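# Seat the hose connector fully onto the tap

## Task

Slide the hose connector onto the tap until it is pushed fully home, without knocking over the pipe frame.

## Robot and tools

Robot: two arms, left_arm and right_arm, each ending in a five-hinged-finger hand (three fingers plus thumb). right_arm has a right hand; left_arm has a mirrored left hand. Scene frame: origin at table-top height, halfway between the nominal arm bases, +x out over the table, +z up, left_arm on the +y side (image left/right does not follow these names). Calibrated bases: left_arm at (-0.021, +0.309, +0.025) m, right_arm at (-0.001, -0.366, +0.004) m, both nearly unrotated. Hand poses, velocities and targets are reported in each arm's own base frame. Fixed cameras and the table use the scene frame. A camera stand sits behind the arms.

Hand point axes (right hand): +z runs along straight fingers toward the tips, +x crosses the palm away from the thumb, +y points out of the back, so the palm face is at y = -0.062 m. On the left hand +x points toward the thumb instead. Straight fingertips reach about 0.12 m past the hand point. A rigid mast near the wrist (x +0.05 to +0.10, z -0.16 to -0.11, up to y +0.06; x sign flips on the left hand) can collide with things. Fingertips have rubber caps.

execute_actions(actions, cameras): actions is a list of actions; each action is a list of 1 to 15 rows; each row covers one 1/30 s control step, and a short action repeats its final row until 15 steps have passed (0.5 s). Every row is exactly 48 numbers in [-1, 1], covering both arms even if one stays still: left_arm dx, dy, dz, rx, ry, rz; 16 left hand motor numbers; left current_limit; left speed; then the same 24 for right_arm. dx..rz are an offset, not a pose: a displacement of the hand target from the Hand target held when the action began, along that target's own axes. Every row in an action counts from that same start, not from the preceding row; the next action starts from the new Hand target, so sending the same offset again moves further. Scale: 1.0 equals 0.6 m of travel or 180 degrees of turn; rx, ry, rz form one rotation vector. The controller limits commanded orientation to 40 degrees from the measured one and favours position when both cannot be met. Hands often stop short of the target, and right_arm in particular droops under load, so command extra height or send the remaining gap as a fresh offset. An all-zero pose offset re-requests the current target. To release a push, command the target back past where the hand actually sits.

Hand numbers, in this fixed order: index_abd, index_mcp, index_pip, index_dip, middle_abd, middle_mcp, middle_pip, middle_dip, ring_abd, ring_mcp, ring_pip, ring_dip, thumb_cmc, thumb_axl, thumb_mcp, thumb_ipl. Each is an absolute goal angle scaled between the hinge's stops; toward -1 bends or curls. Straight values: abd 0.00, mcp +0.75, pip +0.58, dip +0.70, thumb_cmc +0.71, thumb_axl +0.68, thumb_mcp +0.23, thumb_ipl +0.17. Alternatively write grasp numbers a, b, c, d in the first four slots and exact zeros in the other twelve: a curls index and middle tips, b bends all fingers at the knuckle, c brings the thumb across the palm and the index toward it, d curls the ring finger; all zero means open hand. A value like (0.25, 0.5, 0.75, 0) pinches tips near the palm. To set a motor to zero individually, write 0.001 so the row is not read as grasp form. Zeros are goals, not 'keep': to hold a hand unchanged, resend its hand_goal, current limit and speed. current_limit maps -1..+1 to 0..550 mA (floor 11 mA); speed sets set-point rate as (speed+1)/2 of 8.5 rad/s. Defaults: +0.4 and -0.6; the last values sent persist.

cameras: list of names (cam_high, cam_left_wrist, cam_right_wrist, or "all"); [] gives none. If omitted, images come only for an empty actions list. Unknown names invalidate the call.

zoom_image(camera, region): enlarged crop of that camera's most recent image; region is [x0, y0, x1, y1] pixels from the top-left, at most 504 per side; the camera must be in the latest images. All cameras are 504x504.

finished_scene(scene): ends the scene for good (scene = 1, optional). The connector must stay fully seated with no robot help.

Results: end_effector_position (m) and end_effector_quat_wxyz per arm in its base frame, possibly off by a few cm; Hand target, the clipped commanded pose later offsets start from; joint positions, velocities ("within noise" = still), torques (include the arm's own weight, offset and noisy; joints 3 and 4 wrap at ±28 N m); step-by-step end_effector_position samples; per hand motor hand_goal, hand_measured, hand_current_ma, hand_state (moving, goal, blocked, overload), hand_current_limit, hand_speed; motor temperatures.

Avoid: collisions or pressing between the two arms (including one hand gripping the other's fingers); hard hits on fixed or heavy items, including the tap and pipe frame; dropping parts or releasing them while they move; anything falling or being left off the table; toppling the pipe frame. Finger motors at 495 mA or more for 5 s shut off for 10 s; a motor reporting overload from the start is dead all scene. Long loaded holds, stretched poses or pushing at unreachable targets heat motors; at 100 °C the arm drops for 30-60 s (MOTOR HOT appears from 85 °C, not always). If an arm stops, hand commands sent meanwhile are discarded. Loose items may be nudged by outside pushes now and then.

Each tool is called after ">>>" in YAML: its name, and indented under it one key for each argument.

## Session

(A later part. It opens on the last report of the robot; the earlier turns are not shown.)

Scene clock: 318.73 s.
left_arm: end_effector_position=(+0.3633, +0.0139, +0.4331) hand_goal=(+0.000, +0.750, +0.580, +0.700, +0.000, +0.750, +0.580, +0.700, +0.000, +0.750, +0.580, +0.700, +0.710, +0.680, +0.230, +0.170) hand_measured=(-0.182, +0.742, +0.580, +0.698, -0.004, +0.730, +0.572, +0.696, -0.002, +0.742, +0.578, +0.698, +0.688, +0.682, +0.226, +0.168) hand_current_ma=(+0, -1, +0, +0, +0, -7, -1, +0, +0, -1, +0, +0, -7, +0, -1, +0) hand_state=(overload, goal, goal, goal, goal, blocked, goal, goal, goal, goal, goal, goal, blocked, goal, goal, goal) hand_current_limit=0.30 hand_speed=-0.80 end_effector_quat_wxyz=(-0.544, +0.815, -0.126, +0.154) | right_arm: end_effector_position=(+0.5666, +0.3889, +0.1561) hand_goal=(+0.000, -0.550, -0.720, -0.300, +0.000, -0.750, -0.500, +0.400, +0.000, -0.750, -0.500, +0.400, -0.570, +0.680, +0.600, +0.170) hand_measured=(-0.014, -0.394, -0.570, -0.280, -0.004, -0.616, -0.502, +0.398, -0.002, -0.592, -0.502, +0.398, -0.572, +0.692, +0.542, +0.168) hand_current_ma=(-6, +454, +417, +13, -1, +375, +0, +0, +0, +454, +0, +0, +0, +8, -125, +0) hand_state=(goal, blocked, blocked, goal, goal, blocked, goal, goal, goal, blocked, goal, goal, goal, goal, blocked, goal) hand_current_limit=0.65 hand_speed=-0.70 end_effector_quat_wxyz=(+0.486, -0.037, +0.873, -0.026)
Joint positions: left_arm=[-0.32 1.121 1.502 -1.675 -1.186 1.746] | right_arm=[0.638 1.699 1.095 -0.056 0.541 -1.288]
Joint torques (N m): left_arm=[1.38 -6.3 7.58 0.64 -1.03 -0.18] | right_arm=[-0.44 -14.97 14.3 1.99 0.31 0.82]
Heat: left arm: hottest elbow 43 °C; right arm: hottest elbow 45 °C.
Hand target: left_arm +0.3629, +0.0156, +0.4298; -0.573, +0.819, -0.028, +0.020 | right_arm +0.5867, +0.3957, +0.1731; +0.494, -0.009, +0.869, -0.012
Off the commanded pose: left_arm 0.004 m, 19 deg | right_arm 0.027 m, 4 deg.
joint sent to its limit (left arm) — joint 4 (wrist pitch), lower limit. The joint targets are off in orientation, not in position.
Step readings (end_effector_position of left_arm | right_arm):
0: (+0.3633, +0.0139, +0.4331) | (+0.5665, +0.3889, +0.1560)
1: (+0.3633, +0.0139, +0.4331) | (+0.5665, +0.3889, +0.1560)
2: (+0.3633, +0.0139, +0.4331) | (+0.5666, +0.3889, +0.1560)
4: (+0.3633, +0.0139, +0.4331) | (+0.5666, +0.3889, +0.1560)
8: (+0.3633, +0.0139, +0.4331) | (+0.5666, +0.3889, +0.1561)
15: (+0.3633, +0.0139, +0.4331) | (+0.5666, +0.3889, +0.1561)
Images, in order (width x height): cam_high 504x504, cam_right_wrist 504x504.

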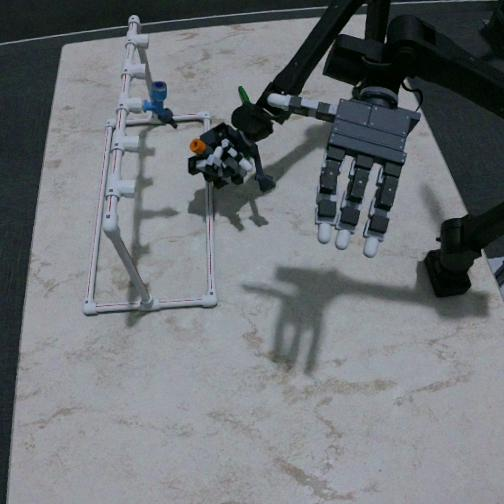

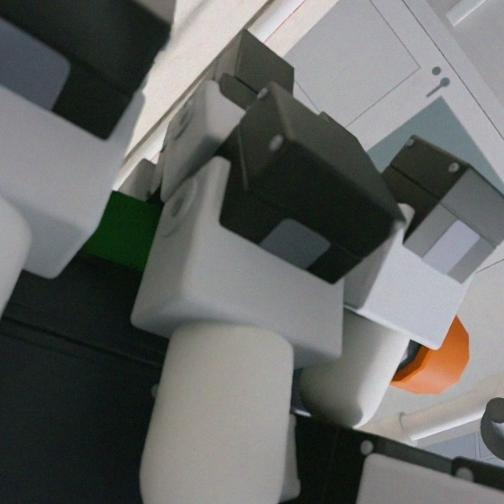

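>>> execute_actions:
  actions:
    - [[0,0,0,0,0,0,0,0,0,0,0,0,0,0,0,0,0,0,0,0,0,0,0.3,-0.8,-0.0612,0.0183,0.0118,0,-0.0178,0.0533,0,-0.55,-0.72,-0.3,0,-0.75,-0.5,0.4,0,-0.75,-0.5,0.4,-0.57,0.68,0.6,0.17,0.65,-0.7]]
  cameras: ["cam_high","cam_right_wrist"]

>>> zoom_image:
  camera: "cam_right_wrist"
  region: [384, 305, 504, 425]

>>> zoom_image:
  camera: "cam_high"
  region: [145, 90, 215, 160]

Scene clock: 325.97 s.
left_arm: end_effector_position=(+0.3633, +0.0139, +0.4331) hand_goal=(+0.000, +0.750, +0.580, +0.700, +0.000, +0.750, +0.580, +0.700, +0.000, +0.750, +0.580, +0.700, +0.710, +0.680, +0.230, +0.170) hand_measured=(-0.182, +0.742, +0.580, +0.698, -0.004, +0.730, +0.572, +0.696, -0.002, +0.742, +0.578, +0.698, +0.688, +0.682, +0.226, +0.168) hand_current_ma=(+0, -1, +0, +0, +0, -7, -1, +0, +0, -1, +0, +0, -7, +0, -1, +0) hand_state=(overload, goal, goal, goal, goal, blocked, goal, goal, goal, goal, goal, goal, blocked, goal, goal, goal) hand_current_limit=0.30 hand_speed=-0.80 end_effector_quat_wxyz=(-0.544, +0.815, -0.126, +0.154) | right_arm: end_effector_position=(+0.5914, +0.3934, +0.1759) hand_goal=(+0.000, -0.550, -0.720, -0.300, +0.000, -0.750, -0.500, +0.400, +0.000, -0.750, -0.500, +0.400, -0.570, +0.680, +0.600, +0.170) hand_measured=(-0.014, -0.394, -0.570, -0.280, -0.004, -0.616, -0.502, +0.398, -0.002, -0.592, -0.502, +0.398, -0.572, +0.692, +0.544, +0.168) hand_current_ma=(-6, +454, +417, +13, -1, +375, +0, +0, +0, +454, +0, +0, +0, +8, -124, +0) hand_state=(goal, blocked, blocked, goal, goal, blocked, goal, goal, goal, blocked, goal, goal, goal, goal, blocked, goal) hand_current_limit=0.65 hand_speed=-0.70 end_effector_quat_wxyz=(+0.500, +0.033, +0.865, +0.002)
Joint positions: left_arm=[-0.32 1.121 1.502 -1.675 -1.186 1.746] | right_arm=[0.638 1.733 1.153 -0.054 0.569 -1.15]
Joint torques (N m): left_arm=[1.32 -6.3 7.58 0.64 -1.03 -0.18] | right_arm=[0.32 -15.38 14.68 3.3 0.31 0.8]
Heat: left arm: hottest elbow 43 °C; right arm: hottest elbow 45 °C.
Hand target: left_arm +0.3629, +0.0156, +0.4298; -0.573, +0.819, -0.028, +0.020 | right_arm +0.6115, +0.4076, +0.2008; +0.518, +0.063, +0.853, +0.030
Off the commanded pose: left_arm 0.004 m, 19 deg | right_arm 0.035 m, 5 deg.
joint sent to its limit (left arm) — joint 4 (wrist pitch), lower limit. The joint targets are off in orientation, not in position.
Step readings (end_effector_position of left_arm | right_arm):
0: (+0.3633, +0.0139, +0.4331) | (+0.5666, +0.3889, +0.1561)
1: (+0.3633, +0.0139, +0.4331) | (+0.5667, +0.3887, +0.1562)
2: (+0.3633, +0.0139, +0.4331) | (+0.5679, +0.3884, +0.1573)
4: (+0.3633, +0.0139, +0.4331) | (+0.5719, +0.3887, +0.1603)
8: (+0.3633, +0.0139, +0.4331) | (+0.5822, +0.3917, +0.1698)
15: (+0.3633, +0.0139, +0.4331) | (+0.5900, +0.3935, +0.1780)
Images, in order (width x height): cam_high 504x504, cam_right_wrist 504x504.

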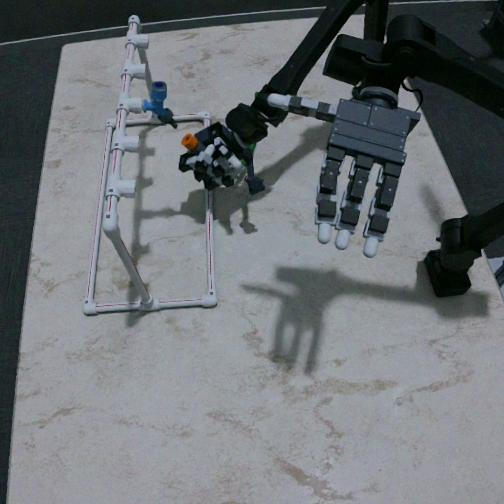

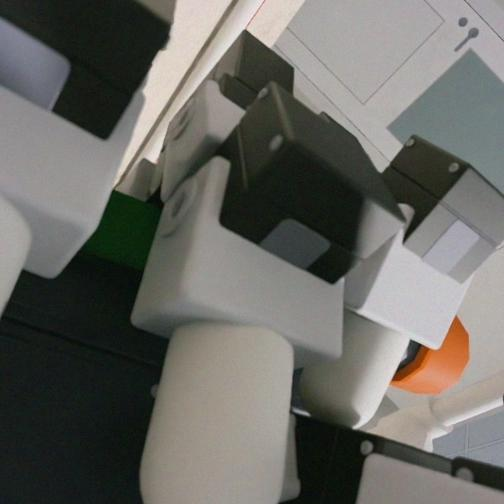

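Scaled by 4.200 from the camera's 504x504 image, which has a finer 720x720 frame.

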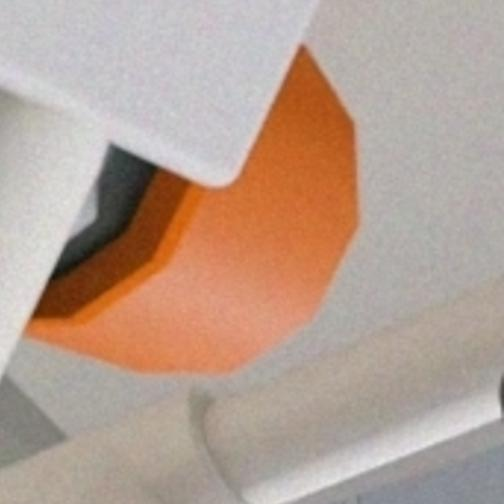

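Scaled by 7.200 from the camera's 504x504 image, which has a finer 720x720 frame.

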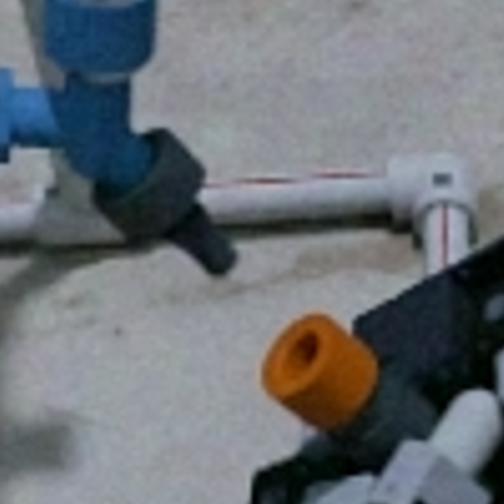

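>>> zoom_image:
  camera: "cam_high"
  region: [175, 125, 215, 165]

Scaled by 12.600 from the camera's 504x504 image, which has a finer 720x720 frame.

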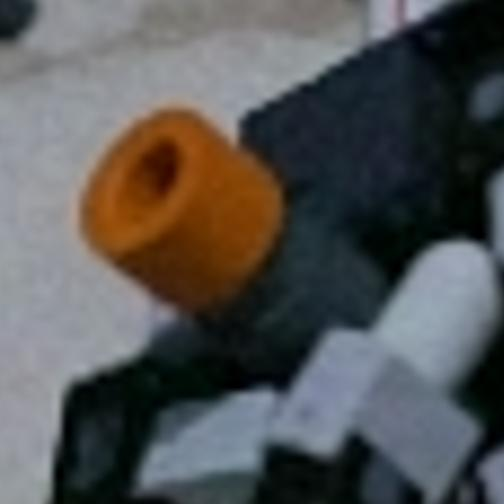

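>>> execute_actions:
  actions:
    - [[0,0,0,0,0,0,0,0,0,0,0,0,0,0,0,0,0,0,0,0,0,0,0.3,-0.8,-0.0395,0.0103,0.011,0,-0.046,0,0,-0.55,-0.72,-0.3,0,-0.75,-0.5,0.4,0,-0.75,-0.5,0.4,-0.57,0.68,0.53,0.17,0.65,-0.7]]
  cameras: ["cam_high","cam_right_wrist"]

>>> zoom_image:
  camera: "cam_high"
  region: [155, 105, 205, 155]

>>> zoom_image:
  camera: "cam_right_wrist"
  region: [384, 305, 504, 425]

Scene clock: 329.60 s.
left_arm: end_effector_position=(+0.3633, +0.0139, +0.4331) hand_goal=(+0.000, +0.750, +0.580, +0.700, +0.000, +0.750, +0.580, +0.700, +0.000, +0.750, +0.580, +0.700, +0.710, +0.680, +0.230, +0.170) hand_measured=(-0.182, +0.742, +0.580, +0.698, -0.004, +0.730, +0.572, +0.696, -0.002, +0.742, +0.578, +0.698, +0.688, +0.682, +0.226, +0.168) hand_current_ma=(+0, -1, +0, +0, +0, -7, -1, +0, +0, -1, +0, +0, -7, +0, -1, +0) hand_state=(overload, goal, goal, goal, goal, blocked, goal, goal, goal, goal, goal, goal, blocked, goal, goal, goal) hand_current_limit=0.30 hand_speed=-0.80 end_effector_quat_wxyz=(-0.544, +0.815, -0.126, +0.154) | right_arm: end_effector_position=(+0.6097, +0.3963, +0.1919) hand_goal=(+0.000, -0.550, -0.720, -0.300, +0.000, -0.750, -0.500, +0.400, +0.000, -0.750, -0.500, +0.400, -0.570, +0.680, +0.530, +0.170) hand_measured=(-0.014, -0.394, -0.570, -0.280, -0.004, -0.616, -0.502, +0.398, -0.002, -0.592, -0.502, +0.398, -0.572, +0.692, +0.510, +0.168) hand_current_ma=(-6, +454, +417, +13, -1, +375, +0, +0, +0, +454, +0, +0, +0, +8, -20, +0) hand_state=(goal, blocked, blocked, goal, goal, blocked, goal, goal, goal, blocked, goal, goal, goal, goal, goal, goal) hand_current_limit=0.65 hand_speed=-0.70 end_effector_quat_wxyz=(+0.557, +0.045, +0.830, +0.000)
Joint positions: left_arm=[-0.32 1.121 1.502 -1.675 -1.186 1.746] | right_arm=[0.638 1.77 1.155 0.125 0.631 -1.211]
Joint torques (N m): left_arm=[1.38 -6.24 7.58 0.64 -1.03 -0.17] | right_arm=[0.21 -16.03 14.71 3.92 0.27 0.57]
Heat: left arm: hottest elbow 42 °C; right arm: hottest elbow 45 °C.
Hand target: left_arm +0.3629, +0.0156, +0.4298; -0.573, +0.819, -0.028, +0.020 | right_arm +0.6286, +0.4104, +0.2192; +0.578, +0.065, +0.813, +0.025
Off the commanded pose: left_arm 0.004 m, 19 deg | right_arm 0.036 m, 5 deg.
joint sent to its limit (left arm) — joint 4 (wrist pitch), lower limit. The joint targets are off in orientation, not in position.
Step readings (end_effector_position of left_arm | right_arm):
0: (+0.3633, +0.0139, +0.4331) | (+0.5914, +0.3934, +0.1759)
1: (+0.3633, +0.0139, +0.4331) | (+0.5918, +0.3929, +0.1764)
2: (+0.3633, +0.0139, +0.4331) | (+0.5939, +0.3918, +0.1784)
4: (+0.3633, +0.0139, +0.4331) | (+0.5998, +0.3910, +0.1857)
8: (+0.3633, +0.0139, +0.4331) | (+0.6063, +0.3926, +0.1958)
15: (+0.3633, +0.0139, +0.4331) | (+0.6089, +0.3952, +0.1922)
Images, in order (width x height): cam_high 504x504, cam_right_wrist 504x504.

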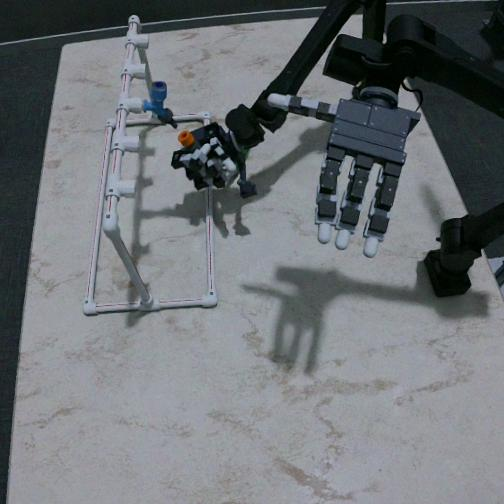

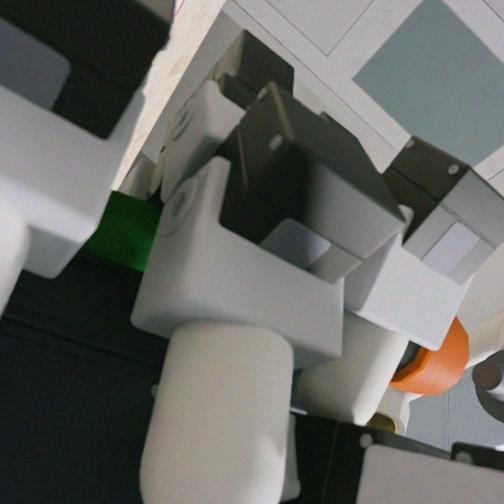

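Scaled by 10.080 from the camera's 504x504 image, which has a finer 720x720 frame.

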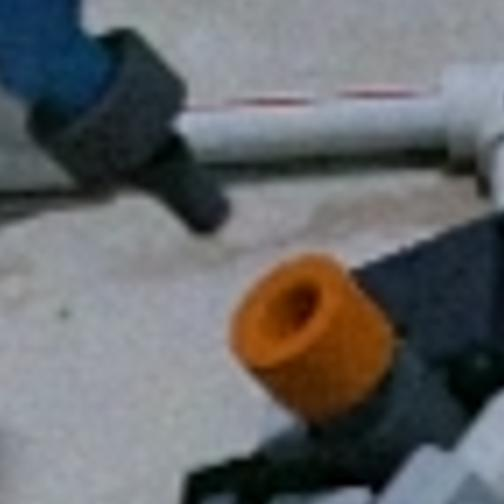

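Scaled by 4.200 from the camera's 504x504 image, which has a finer 720x720 frame.

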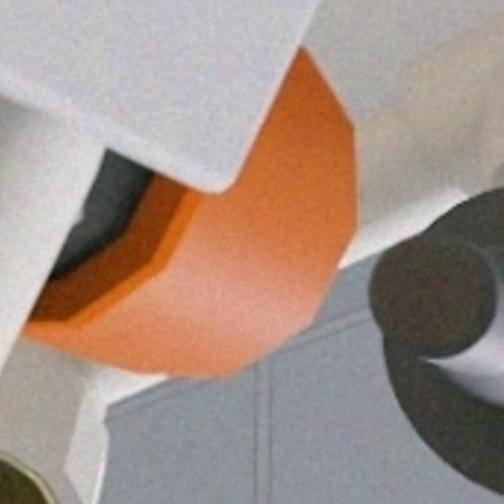

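>>> execute_actions:
  actions:
    - [[0,0,0,0,0,0,0,0,0,0,0,0,0,0,0,0,0,0,0,0,0,0,0.3,-0.8,-0.0202,0.0138,-0.0135,0,0.0222,0.0167,0,-0.55,-0.72,-0.3,0,-0.75,-0.5,0.4,0,-0.75,-0.5,0.4,-0.57,0.68,0.51,0.17,0.65,-0.7]]
  cameras: ["cam_high","cam_right_wrist"]

>>> zoom_image:
  camera: "cam_high"
  region: [155, 105, 205, 155]

>>> zoom_image:
  camera: "cam_right_wrist"
  region: [384, 305, 504, 425]

Scene clock: 333.10 s.
left_arm: end_effector_position=(+0.3633, +0.0139, +0.4331) hand_goal=(+0.000, +0.750, +0.580, +0.700, +0.000, +0.750, +0.580, +0.700, +0.000, +0.750, +0.580, +0.700, +0.710, +0.680, +0.230, +0.170) hand_measured=(-0.182, +0.742, +0.580, +0.698, -0.004, +0.730, +0.572, +0.696, -0.002, +0.742, +0.578, +0.698, +0.688, +0.682, +0.226, +0.168) hand_current_ma=(+0, -1, +0, +0, +0, -7, -1, +0, +0, -1, +0, +0, -7, +0, -1, +0) hand_state=(overload, goal, goal, goal, goal, blocked, goal, goal, goal, goal, goal, goal, blocked, goal, goal, goal) hand_current_limit=0.30 hand_speed=-0.80 end_effector_quat_wxyz=(-0.544, +0.815, -0.126, +0.154) | right_arm: end_effector_position=(+0.6132, +0.4011, +0.1949) hand_goal=(+0.000, -0.550, -0.720, -0.300, +0.000, -0.750, -0.500, +0.400, +0.000, -0.750, -0.500, +0.400, -0.570, +0.680, +0.510, +0.170) hand_measured=(-0.014, -0.394, -0.570, -0.280, -0.004, -0.616, -0.502, +0.398, -0.002, -0.592, -0.502, +0.398, -0.572, +0.692, +0.494, +0.168) hand_current_ma=(-6, +454, +417, +13, -1, +375, +0, +0, +0, +454, +0, +0, +0, +8, -13, +0) hand_state=(goal, blocked, blocked, goal, goal, blocked, goal, goal, goal, blocked, goal, goal, goal, goal, goal, goal) hand_current_limit=0.65 hand_speed=-0.70 end_effector_quat_wxyz=(+0.532, +0.059, +0.844, +0.009)
Joint positions: left_arm=[-0.32 1.121 1.502 -1.675 -1.186 1.746] | right_arm=[0.641 1.77 1.201 0.011 0.614 -1.139]
Joint torques (N m): left_arm=[1.32 -6.24 7.58 0.62 -1.03 -0.17] | right_arm=[0.73 -18.61 15.04 2.14 0.08 0.87]
Heat: left arm: hottest elbow 42 °C; right arm: hottest elbow 46 °C.
Hand target: left_arm +0.3629, +0.0156, +0.4298; -0.573, +0.819, -0.028, +0.020 | right_arm +0.6254, +0.4173, +0.2341; +0.548, +0.086, +0.831, +0.043
Off the commanded pose: left_arm 0.004 m, 19 deg | right_arm 0.044 m, 5 deg.
joint sent to its limit (left arm) — joint 4 (wrist pitch), lower limit. The joint targets are off in orientation, not in position.
Step readings (end_effector_position of left_arm | right_arm):
0: (+0.3633, +0.0139, +0.4331) | (+0.6096, +0.3963, +0.1919)
1: (+0.3633, +0.0139, +0.4331) | (+0.6096, +0.3963, +0.1919)
2: (+0.3633, +0.0139, +0.4331) | (+0.6098, +0.3967, +0.1922)
4: (+0.3633, +0.0139, +0.4331) | (+0.6103, +0.3980, +0.1915)
8: (+0.3633, +0.0139, +0.4331) | (+0.6125, +0.4001, +0.1939)
15: (+0.3633, +0.0139, +0.4331) | (+0.6136, +0.4012, +0.1958)
Images, in order (width x height): cam_high 504x504, cam_right_wrist 504x504.

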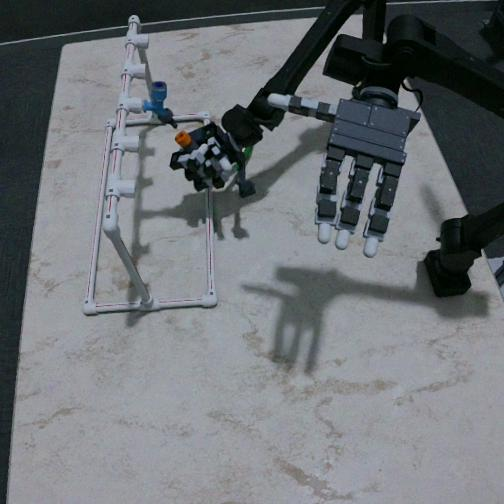

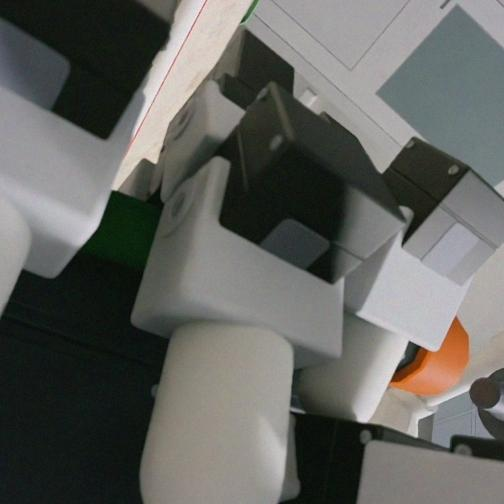

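Scaled by 10.080 from the camera's 504x504 image, which has a finer 720x720 frame.

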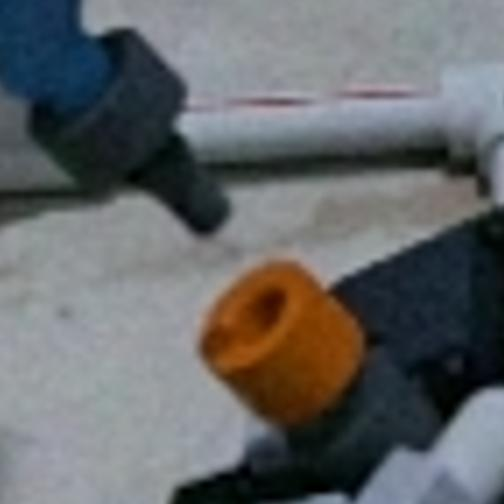

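Scaled by 4.200 from the camera's 504x504 image, which has a finer 720x720 frame.

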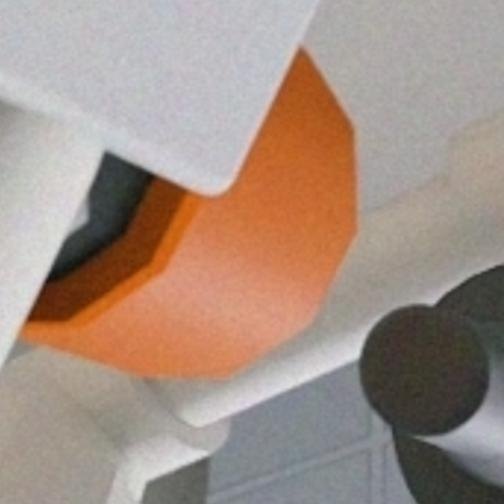

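>>> execute_actions:
  actions:
    - [[0,0,0,0,0,0,0,0,0,0,0,0,0,0,0,0,0,0,0,0,0,0,0.3,-0.8,-0.0205,0.0072,-0.0092,0,0,0,0,-0.55,-0.72,-0.3,0,-0.75,-0.5,0.4,0,-0.75,-0.5,0.4,-0.57,0.68,0.49,0.17,0.65,-0.7]]

Scene clock: 336.03 s.
left_arm: end_effector_position=(+0.3633, +0.0139, +0.4331) hand_goal=(+0.000, +0.750, +0.580, +0.700, +0.000, +0.750, +0.580, +0.700, +0.000, +0.750, +0.580, +0.700, +0.710, +0.680, +0.230, +0.170) hand_measured=(-0.182, +0.742, +0.580, +0.698, -0.004, +0.730, +0.572, +0.696, -0.002, +0.742, +0.578, +0.698, +0.688, +0.682, +0.226, +0.168) hand_current_ma=(+0, -1, +0, +0, +0, -7, -1, +0, +0, -1, +0, +0, -7, +0, -1, +0) hand_state=(overload, goal, goal, goal, goal, blocked, goal, goal, goal, goal, goal, goal, blocked, goal, goal, goal) hand_current_limit=0.30 hand_speed=-0.80 end_effector_quat_wxyz=(-0.544, +0.815, -0.126, +0.154) | right_arm: end_effector_position=(+0.6142, +0.4044, +0.1977) hand_goal=(+0.000, -0.550, -0.720, -0.300, +0.000, -0.750, -0.500, +0.400, +0.000, -0.750, -0.500, +0.400, -0.570, +0.680, +0.490, +0.170) hand_measured=(-0.014, -0.394, -0.570, -0.280, -0.004, -0.616, -0.502, +0.398, -0.002, -0.592, -0.502, +0.398, -0.572, +0.692, +0.478, +0.168) hand_current_ma=(-6, +454, +417, +13, -1, +375, +0, +0, +0, +454, +0, +0, +0, +8, -9, +0) hand_state=(goal, blocked, blocked, goal, goal, blocked, goal, goal, goal, blocked, goal, goal, goal, goal, goal, goal) hand_current_limit=0.65 hand_speed=-0.70 end_effector_quat_wxyz=(+0.527, +0.057, +0.848, +0.007)
Joint positions: left_arm=[-0.32 1.121 1.502 -1.675 -1.186 1.746] | right_arm=[0.644 1.77 1.222 -0.026 0.614 -1.134]
Joint torques (N m): left_arm=[1.38 -6.3 7.58 0.64 -1.03 -0.17] | right_arm=[0.79 -20.13 15.13 2.26 0.2 0.83]
Heat: left arm: hottest elbow 42 °C; right arm: hottest elbow 46 °C.
Hand target: left_arm +0.3629, +0.0156, +0.4298; -0.573, +0.819, -0.028, +0.020 | right_arm +0.6256, +0.4193, +0.2482; +0.549, +0.086, +0.831, +0.043
Off the commanded pose: left_arm 0.004 m, 19 deg | right_arm 0.054 m, 6 deg.
joint sent to its limit (left arm) — joint 4 (wrist pitch), lower limit. The joint targets are off in orientation, not in position.
Step readings (end_effector_position of left_arm | right_arm):
0: (+0.3633, +0.0139, +0.4331) | (+0.6132, +0.4011, +0.1950)
1: (+0.3633, +0.0139, +0.4331) | (+0.6131, +0.4011, +0.1948)
2: (+0.3633, +0.0139, +0.4331) | (+0.6132, +0.4011, +0.1947)
4: (+0.3633, +0.0139, +0.4331) | (+0.6133, +0.4015, +0.1945)
8: (+0.3633, +0.0139, +0.4331) | (+0.6141, +0.4030, +0.1964)
15: (+0.3633, +0.0139, +0.4331) | (+0.6142, +0.4045, +0.1979)

>>> execute_actions:
  actions:
    - [[0,0,0,0,0,0,0,0,0,0,0,0,0,0,0,0,0,0,0,0,0,0,0.3,-0.8,-0.0147,0.001,-0.0066,0,0,0,0,-0.55,-0.72,-0.3,0,-0.75,-0.5,0.4,0,-0.75,-0.5,0.4,-0.57,0.68,0.48,0.17,0.65,-0.7]]

Scene clock: 337.37 s.
left_arm: end_effector_position=(+0.3633, +0.0139, +0.4331) hand_goal=(+0.000, +0.750, +0.580, +0.700, +0.000, +0.750, +0.580, +0.700, +0.000, +0.750, +0.580, +0.700, +0.710, +0.680, +0.230, +0.170) hand_measured=(-0.182, +0.742, +0.580, +0.698, -0.004, +0.730, +0.572, +0.696, -0.002, +0.742, +0.578, +0.698, +0.688, +0.682, +0.226, +0.168) hand_current_ma=(+0, -1, +0, +0, +0, -7, -1, +0, +0, -1, +0, +0, -7, +0, -1, +0) hand_state=(overload, goal, goal, goal, goal, blocked, goal, goal, goal, goal, goal, goal, blocked, goal, goal, goal) hand_current_limit=0.30 hand_speed=-0.80 end_effector_quat_wxyz=(-0.544, +0.815, -0.126, +0.154) | right_arm: end_effector_position=(+0.6141, +0.4043, +0.2040) hand_goal=(+0.000, -0.550, -0.720, -0.300, +0.000, -0.750, -0.500, +0.400, +0.000, -0.750, -0.500, +0.400, -0.570, +0.680, +0.480, +0.170) hand_measured=(-0.014, -0.394, -0.570, -0.282, -0.004, -0.616, -0.502, +0.398, -0.002, -0.592, -0.502, +0.398, -0.572, +0.692, +0.470, +0.168) hand_current_ma=(-6, +454, +416, +12, -1, +375, +0, +0, +0, +454, +0, +0, -1, +8, -7, +0) hand_state=(goal, blocked, blocked, goal, goal, blocked, goal, goal, goal, blocked, goal, goal, goal, goal, goal, goal) hand_current_limit=0.65 hand_speed=-0.70 end_effector_quat_wxyz=(+0.526, +0.057, +0.849, +0.006)
Joint positions: left_arm=[-0.32 1.121 1.502 -1.675 -1.186 1.746] | right_arm=[0.644 1.761 1.231 -0.049 0.614 -1.133]
Joint torques (N m): left_arm=[1.44 -6.3 7.58 0.62 -1.04 -0.17] | right_arm=[0.67 -20.54 15.25 2.29 0.15 0.84]
Heat: left arm: hottest elbow 42 °C; right arm: hottest elbow 46 °C.
Hand target: left_arm +0.3629, +0.0156, +0.4298; -0.573, +0.819, -0.028, +0.020 | right_arm +0.6253, +0.4182, +0.2577; +0.548, +0.086, +0.831, +0.043
Off the commanded pose: left_arm 0.004 m, 19 deg | right_arm 0.057 m, 6 deg.
joint sent to its limit (left arm) — joint 4 (wrist pitch), lower limit. The joint targets are off in orientation, not in position.
Step readings (end_effector_position of left_arm | right_arm):
0: (+0.3633, +0.0139, +0.4331) | (+0.6142, +0.4044, +0.1977)
1: (+0.3633, +0.0139, +0.4331) | (+0.6142, +0.4044, +0.1977)
2: (+0.3633, +0.0139, +0.4331) | (+0.6141, +0.4043, +0.1973)
4: (+0.3633, +0.0139, +0.4331) | (+0.6141, +0.4043, +0.1972)
8: (+0.3633, +0.0139, +0.4331) | (+0.6140, +0.4042, +0.1994)
15: (+0.3633, +0.0139, +0.4331) | (+0.6141, +0.4043, +0.2041)

>>> execute_actions:
  actions: []
  cameras: ["cam_high","cam_right_wrist"]

>>> zoom_image:
  camera: "cam_high"
  region: [155, 105, 205, 155]

>>> zoom_image:
  camera: "cam_right_wrist"
  region: [384, 305, 504, 425]

Scene clock: 337.73 s.
left_arm: end_effector_position=(+0.3633, +0.0139, +0.4331) hand_goal=(+0.000, +0.750, +0.580, +0.700, +0.000, +0.750, +0.580, +0.700, +0.000, +0.750, +0.580, +0.700, +0.710, +0.680, +0.230, +0.170) hand_measured=(-0.182, +0.742, +0.580, +0.698, -0.004, +0.730, +0.572, +0.696, -0.002, +0.742, +0.578, +0.698, +0.688, +0.682, +0.226, +0.168) hand_current_ma=(+0, -1, +0, +0, +0, -7, -1, +0, +0, -1, +0, +0, -7, +0, -1, +0) hand_state=(overload, goal, goal, goal, goal, blocked, goal, goal, goal, goal, goal, goal, blocked, goal, goal, goal) hand_current_limit=0.30 hand_speed=-0.80 end_effector_quat_wxyz=(-0.544, +0.815, -0.126, +0.154) | right_arm: end_effector_position=(+0.6141, +0.4043, +0.2040) hand_goal=(+0.000, -0.550, -0.720, -0.300, +0.000, -0.750, -0.500, +0.400, +0.000, -0.750, -0.500, +0.400, -0.570, +0.680, +0.480, +0.170) hand_measured=(-0.014, -0.394, -0.570, -0.282, -0.004, -0.616, -0.502, +0.398, -0.002, -0.592, -0.502, +0.398, -0.572, +0.692, +0.470, +0.168) hand_current_ma=(-6, +454, +416, +12, -1, +375, +0, +0, +0, +454, +0, +0, -1, +8, -7, +0) hand_state=(goal, blocked, blocked, goal, goal, blocked, goal, goal, goal, blocked, goal, goal, goal, goal, goal, goal) hand_current_limit=0.65 hand_speed=-0.70 end_effector_quat_wxyz=(+0.526, +0.057, +0.849, +0.006)
Joint positions: left_arm=[-0.32 1.121 1.502 -1.675 -1.186 1.746] | right_arm=[0.644 1.761 1.231 -0.049 0.614 -1.133]
Joint velocities: within noise
Joint torques (N m): left_arm=[1.38 -6.3 7.6 0.62 -1.03 -0.18] | right_arm=[0.67 -20.6 15.23 2.29 0.13 0.83]
Motor temperatures (°C): left_arm=[38 36 42 36 31 32] | right_arm=[36 37 46 33 33 30]
Heat: left arm: hottest elbow 42 °C; right arm: hottest elbow 46 °C.
Hand target: left_arm +0.3629, +0.0156, +0.4298; -0.573, +0.819, -0.028, +0.020 | right_arm +0.6253, +0.4182, +0.2577; +0.548, +0.086, +0.831, +0.043
Off the commanded pose: left_arm 0.004 m, 19 deg | right_arm 0.057 m, 6 deg.
Images, in order (width x height): cam_high 504x504, cam_right_wrist 504x504.

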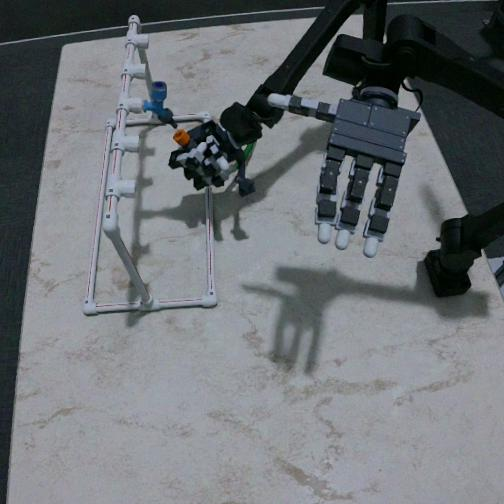

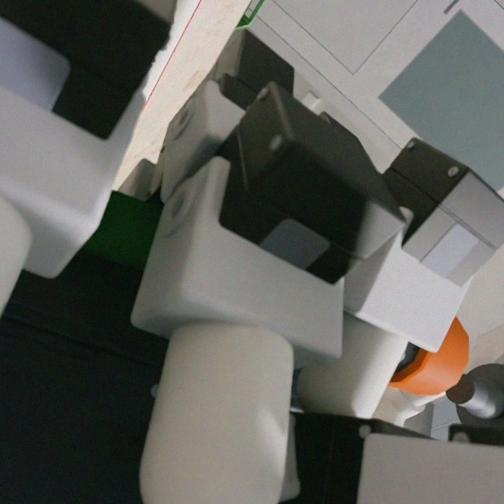

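Scaled by 10.080 from the camera's 504x504 image, which has a finer 720x720 frame.

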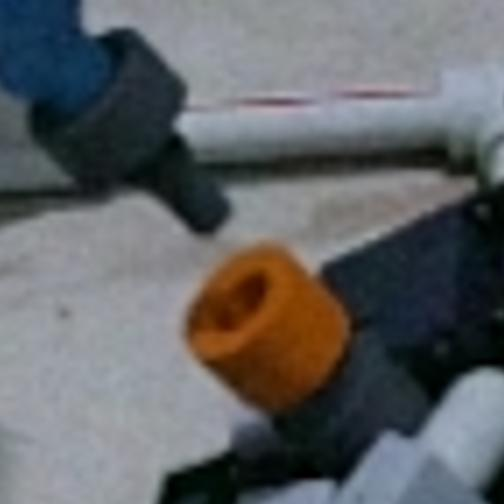

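Scaled by 4.200 from the camera's 504x504 image, which has a finer 720x720 frame.

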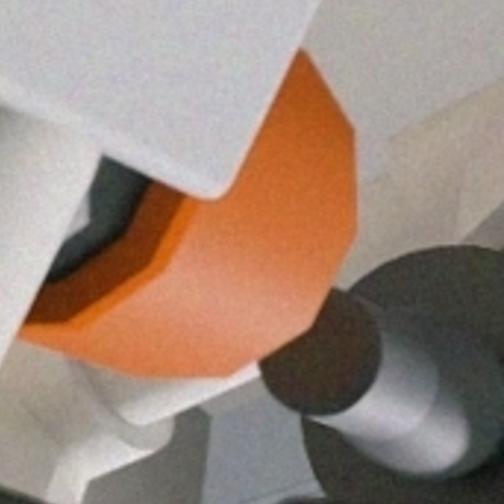

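>>> execute_actions:
  actions:
    - [[0,0,0,0,0,0,0,0,0,0,0,0,0,0,0,0,0,0,0,0,0,0,0.3,-0.8,-0.0148,-0.001,-0.0172,0,0,0,0,-0.55,-0.72,-0.3,0,-0.75,-0.5,0.4,0,-0.75,-0.5,0.4,-0.57,0.68,0.47,0.17,0.65,-0.7]]
  cameras: ["cam_high","cam_right_wrist"]

>>> zoom_image:
  camera: "cam_high"
  region: [155, 105, 205, 155]

>>> zoom_image:
  camera: "cam_right_wrist"
  region: [384, 305, 504, 425]

Scene clock: 340.57 s.
left_arm: end_effector_position=(+0.3633, +0.0139, +0.4331) hand_goal=(+0.000, +0.750, +0.580, +0.700, +0.000, +0.750, +0.580, +0.700, +0.000, +0.750, +0.580, +0.700, +0.710, +0.680, +0.230, +0.170) hand_measured=(-0.182, +0.742, +0.580, +0.698, -0.004, +0.730, +0.572, +0.696, -0.002, +0.742, +0.578, +0.698, +0.688, +0.682, +0.226, +0.168) hand_current_ma=(+0, -1, +0, +0, +0, -7, -1, +0, +0, -1, +0, +0, -7, +0, -1, +0) hand_state=(overload, goal, goal, goal, goal, blocked, goal, goal, goal, goal, goal, goal, blocked, goal, goal, goal) hand_current_limit=0.30 hand_speed=-0.80 end_effector_quat_wxyz=(-0.544, +0.815, -0.126, +0.154) | right_arm: end_effector_position=(+0.6093, +0.4029, +0.2200) hand_goal=(+0.000, -0.550, -0.720, -0.300, +0.000, -0.750, -0.500, +0.400, +0.000, -0.750, -0.500, +0.400, -0.570, +0.680, +0.470, +0.170) hand_measured=(-0.014, -0.394, -0.570, -0.282, -0.004, -0.616, -0.502, +0.398, -0.002, -0.592, -0.502, +0.398, -0.574, +0.692, +0.462, +0.168) hand_current_ma=(-6, +454, +413, +12, -1, +375, +0, +0, +0, +454, +0, +0, -1, +8, -5, +0) hand_state=(goal, blocked, blocked, goal, goal, blocked, goal, goal, goal, blocked, goal, goal, goal, goal, goal, goal) hand_current_limit=0.65 hand_speed=-0.70 end_effector_quat_wxyz=(+0.527, +0.058, +0.848, +0.009)
Joint positions: left_arm=[-0.32 1.121 1.502 -1.675 -1.186 1.746] | right_arm=[0.647 1.73 1.231 -0.074 0.614 -1.13]
Joint torques (N m): left_arm=[1.38 -6.3 7.58 0.62 -1.03 -0.17] | right_arm=[0.73 -19.78 15.25 2.24 0.31 0.84]
Heat: left arm: hottest elbow 42 °C; right arm: hottest elbow 46 °C.
Hand target: left_arm +0.3629, +0.0156, +0.4298; -0.573, +0.819, -0.028, +0.020 | right_arm +0.6192, +0.4162, +0.2697; +0.548, +0.086, +0.831, +0.043
Off the commanded pose: left_arm 0.004 m, 19 deg | right_arm 0.052 m, 6 deg.
joint sent to its limit (left arm) — joint 4 (wrist pitch), lower limit. The joint targets are off in orientation, not in position.
Step readings (end_effector_position of left_arm | right_arm):
0: (+0.3633, +0.0139, +0.4331) | (+0.6141, +0.4043, +0.2040)
1: (+0.3633, +0.0139, +0.4331) | (+0.6141, +0.4043, +0.2039)
2: (+0.3633, +0.0139, +0.4331) | (+0.6139, +0.4041, +0.2040)
4: (+0.3633, +0.0139, +0.4331) | (+0.6129, +0.4037, +0.2047)
8: (+0.3633, +0.0139, +0.4331) | (+0.6108, +0.4035, +0.2119)
15: (+0.3633, +0.0139, +0.4331) | (+0.6094, +0.4030, +0.2203)
Images, in order (width x height): cam_high 504x504, cam_right_wrist 504x504.

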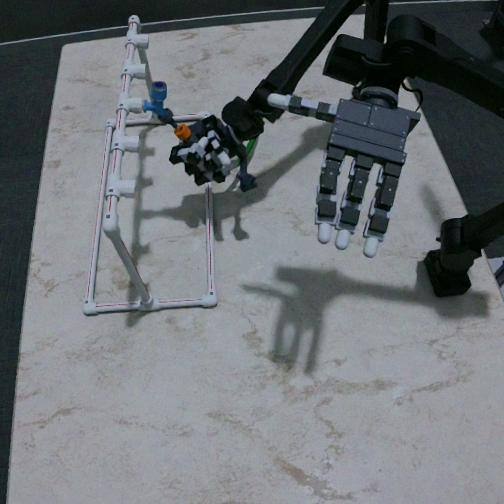

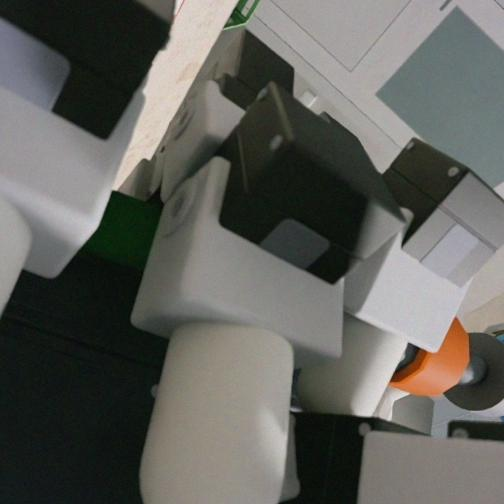

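Scaled by 10.080 from the camera's 504x504 image, which has a finer 720x720 frame.

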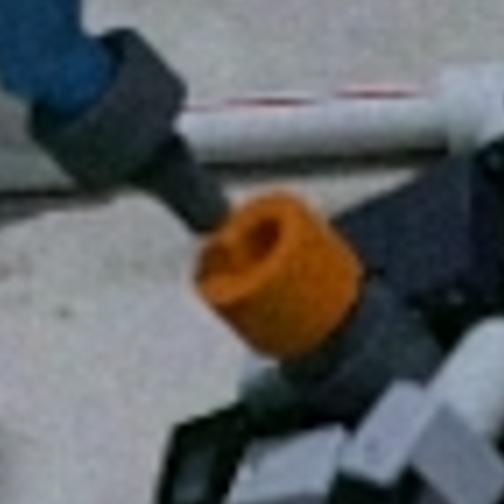

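Scaled by 4.200 from the camera's 504x504 image, which has a finer 720x720 frame.

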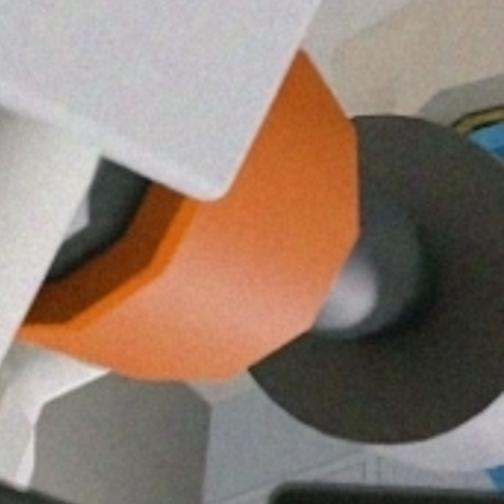

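>>> execute_actions:
  actions:
    - [[0,0,0,0,0,0,0,0,0,0,0,0,0,0,0,0,0,0,0,0,0,0,0.3,-0.8,-0.0243,-0.0018,0.01,0,0,0,0,-0.55,-0.72,-0.3,0,-0.75,-0.5,0.4,0,-0.75,-0.5,0.4,-0.57,0.68,0.46,0.17,0.65,-0.7]]
  cameras: ["cam_high","cam_right_wrist"]

>>> zoom_image:
  camera: "cam_high"
  region: [155, 105, 205, 155]

>>> zoom_image:
  camera: "cam_right_wrist"
  region: [384, 305, 504, 425]

Scene clock: 343.50 s.
left_arm: end_effector_position=(+0.3633, +0.0139, +0.4331) hand_goal=(+0.000, +0.750, +0.580, +0.700, +0.000, +0.750, +0.580, +0.700, +0.000, +0.750, +0.580, +0.700, +0.710, +0.680, +0.230, +0.170) hand_measured=(-0.182, +0.742, +0.580, +0.698, -0.004, +0.730, +0.572, +0.696, -0.002, +0.742, +0.578, +0.698, +0.688, +0.682, +0.226, +0.168) hand_current_ma=(+0, -1, +0, +0, +0, -7, -1, +0, +0, -1, +0, +0, -7, +0, -1, +0) hand_state=(overload, goal, goal, goal, goal, blocked, goal, goal, goal, goal, goal, goal, blocked, goal, goal, goal) hand_current_limit=0.30 hand_speed=-0.80 end_effector_quat_wxyz=(-0.544, +0.815, -0.126, +0.154) | right_arm: end_effector_position=(+0.6123, +0.4075, +0.2289) hand_goal=(+0.000, -0.550, -0.720, -0.300, +0.000, -0.750, -0.500, +0.400, +0.000, -0.750, -0.500, +0.400, -0.570, +0.680, +0.460, +0.170) hand_measured=(-0.014, -0.396, -0.570, -0.282, -0.004, -0.616, -0.502, +0.398, -0.002, -0.592, -0.502, +0.398, -0.574, +0.692, +0.452, +0.168) hand_current_ma=(-6, +454, +412, +12, -1, +375, +0, +0, +0, +454, +0, +0, -1, +8, -4, +0) hand_state=(goal, blocked, blocked, goal, goal, blocked, goal, goal, goal, blocked, goal, goal, goal, goal, goal, goal) hand_current_limit=0.65 hand_speed=-0.70 end_effector_quat_wxyz=(+0.526, +0.056, +0.848, +0.013)
Joint positions: left_arm=[-0.32 1.121 1.502 -1.675 -1.186 1.746] | right_arm=[0.647 1.73 1.257 -0.099 0.604 -1.129]
Joint torques (N m): left_arm=[1.38 -6.3 7.57 0.64 -1.03 -0.18] | right_arm=[-0.5 -19.6 15.97 2.28 0.12 0.71]
Heat: left arm: hottest elbow 41 °C; right arm: hottest elbow 46 °C.
Hand target: left_arm +0.3629, +0.0156, +0.4298; -0.573, +0.819, -0.028, +0.020 | right_arm +0.6302, +0.4123, +0.2803; +0.548, +0.086, +0.831, +0.043
Off the commanded pose: left_arm 0.004 m, 19 deg | right_arm 0.055 m, 6 deg.
joint sent to its limit (left arm) — joint 4 (wrist pitch), lower limit. The joint targets are off in orientation, not in position.
Step readings (end_effector_position of left_arm | right_arm):
0: (+0.3633, +0.0139, +0.4331) | (+0.6093, +0.4029, +0.2200)
1: (+0.3633, +0.0139, +0.4331) | (+0.6094, +0.4030, +0.2201)
2: (+0.3633, +0.0139, +0.4331) | (+0.6093, +0.4031, +0.2200)
4: (+0.3633, +0.0139, +0.4331) | (+0.6096, +0.4041, +0.2209)
8: (+0.3633, +0.0139, +0.4331) | (+0.6116, +0.4066, +0.2268)
15: (+0.3633, +0.0139, +0.4331) | (+0.6123, +0.4075, +0.2289)
Images, in order (width x height): cam_high 504x504, cam_right_wrist 504x504.

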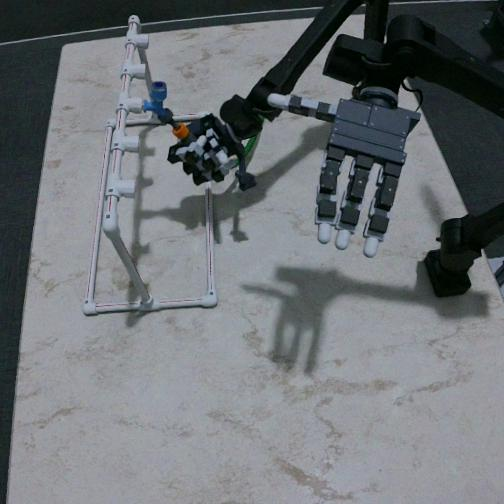

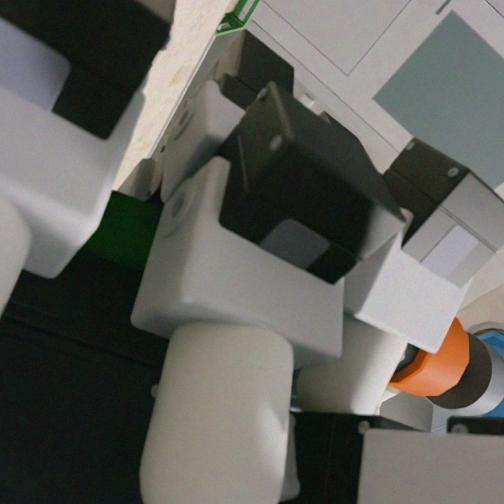

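Scaled by 10.080 from the camera's 504x504 image, which has a finer 720x720 frame.

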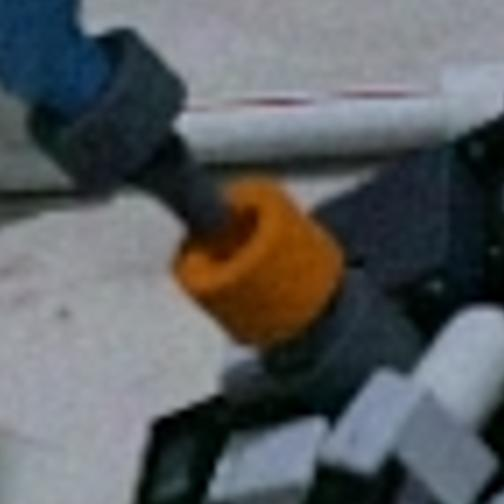

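Scaled by 4.200 from the camera's 504x504 image, which has a finer 720x720 frame.

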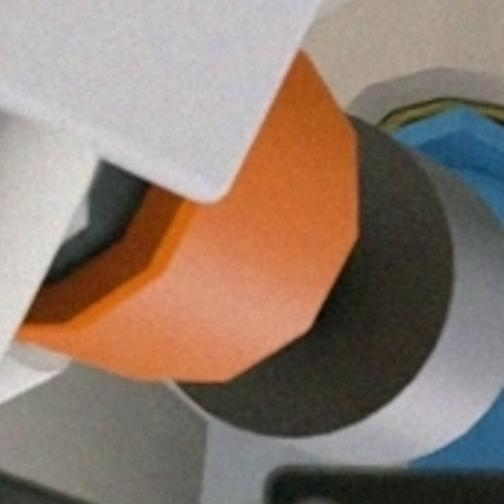

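>>> zoom_image:
  camera: "cam_high"
  region: [164, 112, 194, 142]

Scaled by 16.800 from the camera's 504x504 image, which has a finer 720x720 frame.

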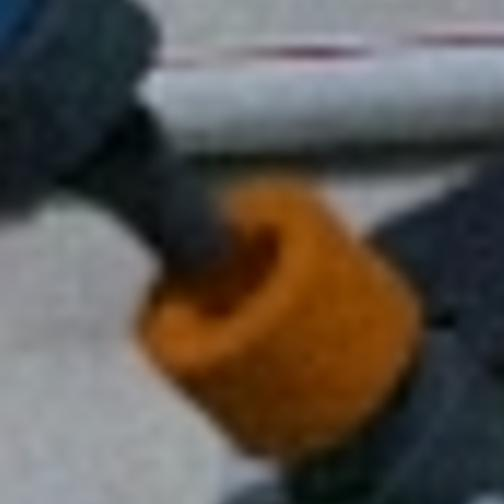

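>>> execute_actions:
  actions:
    - [[0,0,0,0,0,0,0,0,0,0,0,0,0,0,0,0,0,0,0,0,0,0,0.3,-0.8,-0.0022,-0.0163,0.0063,0,0,0,0,-0.55,-0.72,-0.3,0,-0.75,-0.5,0.4,0,-0.75,-0.5,0.4,-0.57,0.68,0.45,0.17,0.65,-0.7]]
  cameras: ["cam_high","cam_right_wrist"]

>>> zoom_image:
  camera: "cam_high"
  region: [164, 112, 194, 142]

>>> zoom_image:
  camera: "cam_right_wrist"
  region: [384, 305, 504, 425]

Scene clock: 348.83 s.
left_arm: end_effector_position=(+0.3633, +0.0139, +0.4331) hand_goal=(+0.000, +0.750, +0.580, +0.700, +0.000, +0.750, +0.580, +0.700, +0.000, +0.750, +0.580, +0.700, +0.710, +0.680, +0.230, +0.170) hand_measured=(-0.182, +0.742, +0.580, +0.698, -0.004, +0.730, +0.572, +0.696, -0.002, +0.742, +0.578, +0.698, +0.688, +0.682, +0.226, +0.168) hand_current_ma=(+0, -1, +0, +0, +0, -7, -1, +0, +0, -1, +0, +0, -7, +0, -1, +0) hand_state=(overload, goal, goal, goal, goal, blocked, goal, goal, goal, goal, goal, goal, blocked, goal, goal, goal) hand_current_limit=0.30 hand_speed=-0.80 end_effector_quat_wxyz=(-0.544, +0.815, -0.126, +0.154) | right_arm: end_effector_position=(+0.6160, +0.4027, +0.2286) hand_goal=(+0.000, -0.550, -0.720, -0.300, +0.000, -0.750, -0.500, +0.400, +0.000, -0.750, -0.500, +0.400, -0.570, +0.680, +0.450, +0.170) hand_measured=(-0.014, -0.398, -0.570, -0.282, -0.004, -0.616, -0.502, +0.398, -0.002, -0.592, -0.502, +0.398, -0.574, +0.692, +0.444, +0.168) hand_current_ma=(-6, +454, +412, +11, -1, +375, +0, +0, +0, +454, +0, +0, -1, +8, -3, +0) hand_state=(goal, blocked, blocked, goal, goal, blocked, goal, goal, goal, blocked, goal, goal, goal, goal, goal, goal) hand_current_limit=0.65 hand_speed=-0.70 end_effector_quat_wxyz=(+0.524, +0.057, +0.850, +0.016)
Joint positions: left_arm=[-0.32 1.121 1.502 -1.675 -1.186 1.746] | right_arm=[0.634 1.73 1.257 -0.099 0.588 -1.129]
Joint torques (N m): left_arm=[1.38 -6.3 7.58 0.62 -1.03 -0.17] | right_arm=[-0.91 -20.19 14.93 2.84 0.16 0.61]
Heat: left arm: hottest elbow 41 °C; right arm: hottest elbow 47 °C.
Hand target: left_arm +0.3629, +0.0156, +0.4298; -0.573, +0.819, -0.028, +0.020 | right_arm +0.6332, +0.4024, +0.2784; +0.548, +0.086, +0.831, +0.043
Off the commanded pose: left_arm 0.004 m, 19 deg | right_arm 0.053 m, 6 deg.
joint sent to its limit (left arm) — joint 4 (wrist pitch), lower limit. The joint targets are off in orientation, not in position.
Step readings (end_effector_position of left_arm | right_arm):
0: (+0.3633, +0.0139, +0.4331) | (+0.6123, +0.4075, +0.2289)
1: (+0.3633, +0.0139, +0.4331) | (+0.6125, +0.4074, +0.2289)
2: (+0.3633, +0.0139, +0.4331) | (+0.6127, +0.4071, +0.2289)
4: (+0.3633, +0.0139, +0.4331) | (+0.6146, +0.4044, +0.2287)
8: (+0.3633, +0.0139, +0.4331) | (+0.6161, +0.4025, +0.2286)
15: (+0.3633, +0.0139, +0.4331) | (+0.6160, +0.4026, +0.2286)
Images, in order (width x height): cam_high 504x504, cam_right_wrist 504x504.

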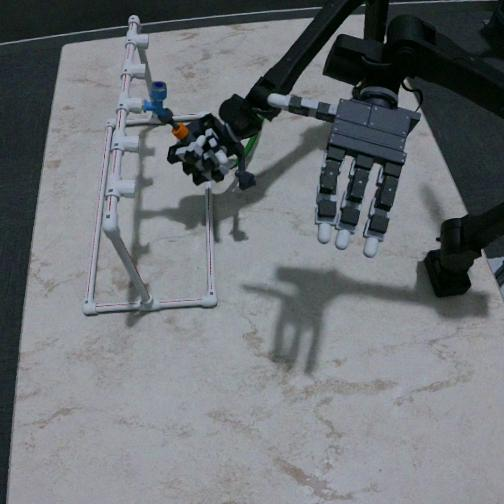

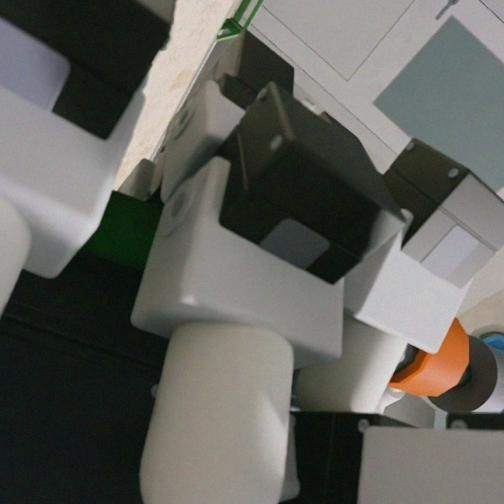

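Scaled by 16.800 from the camera's 504x504 image, which has a finer 720x720 frame.

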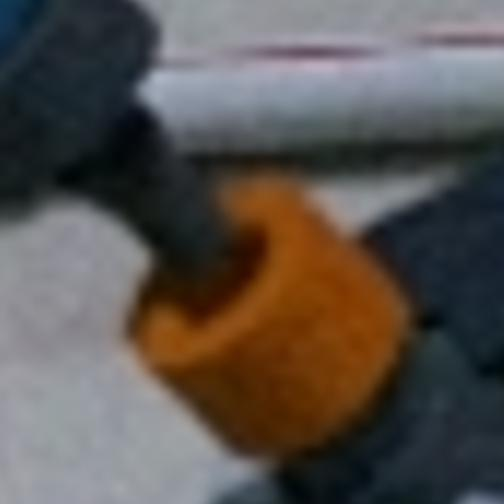

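Scaled by 4.200 from the camera's 504x504 image, which has a finer 720x720 frame.

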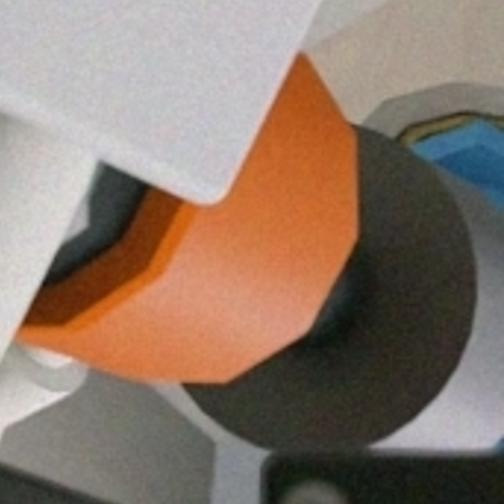

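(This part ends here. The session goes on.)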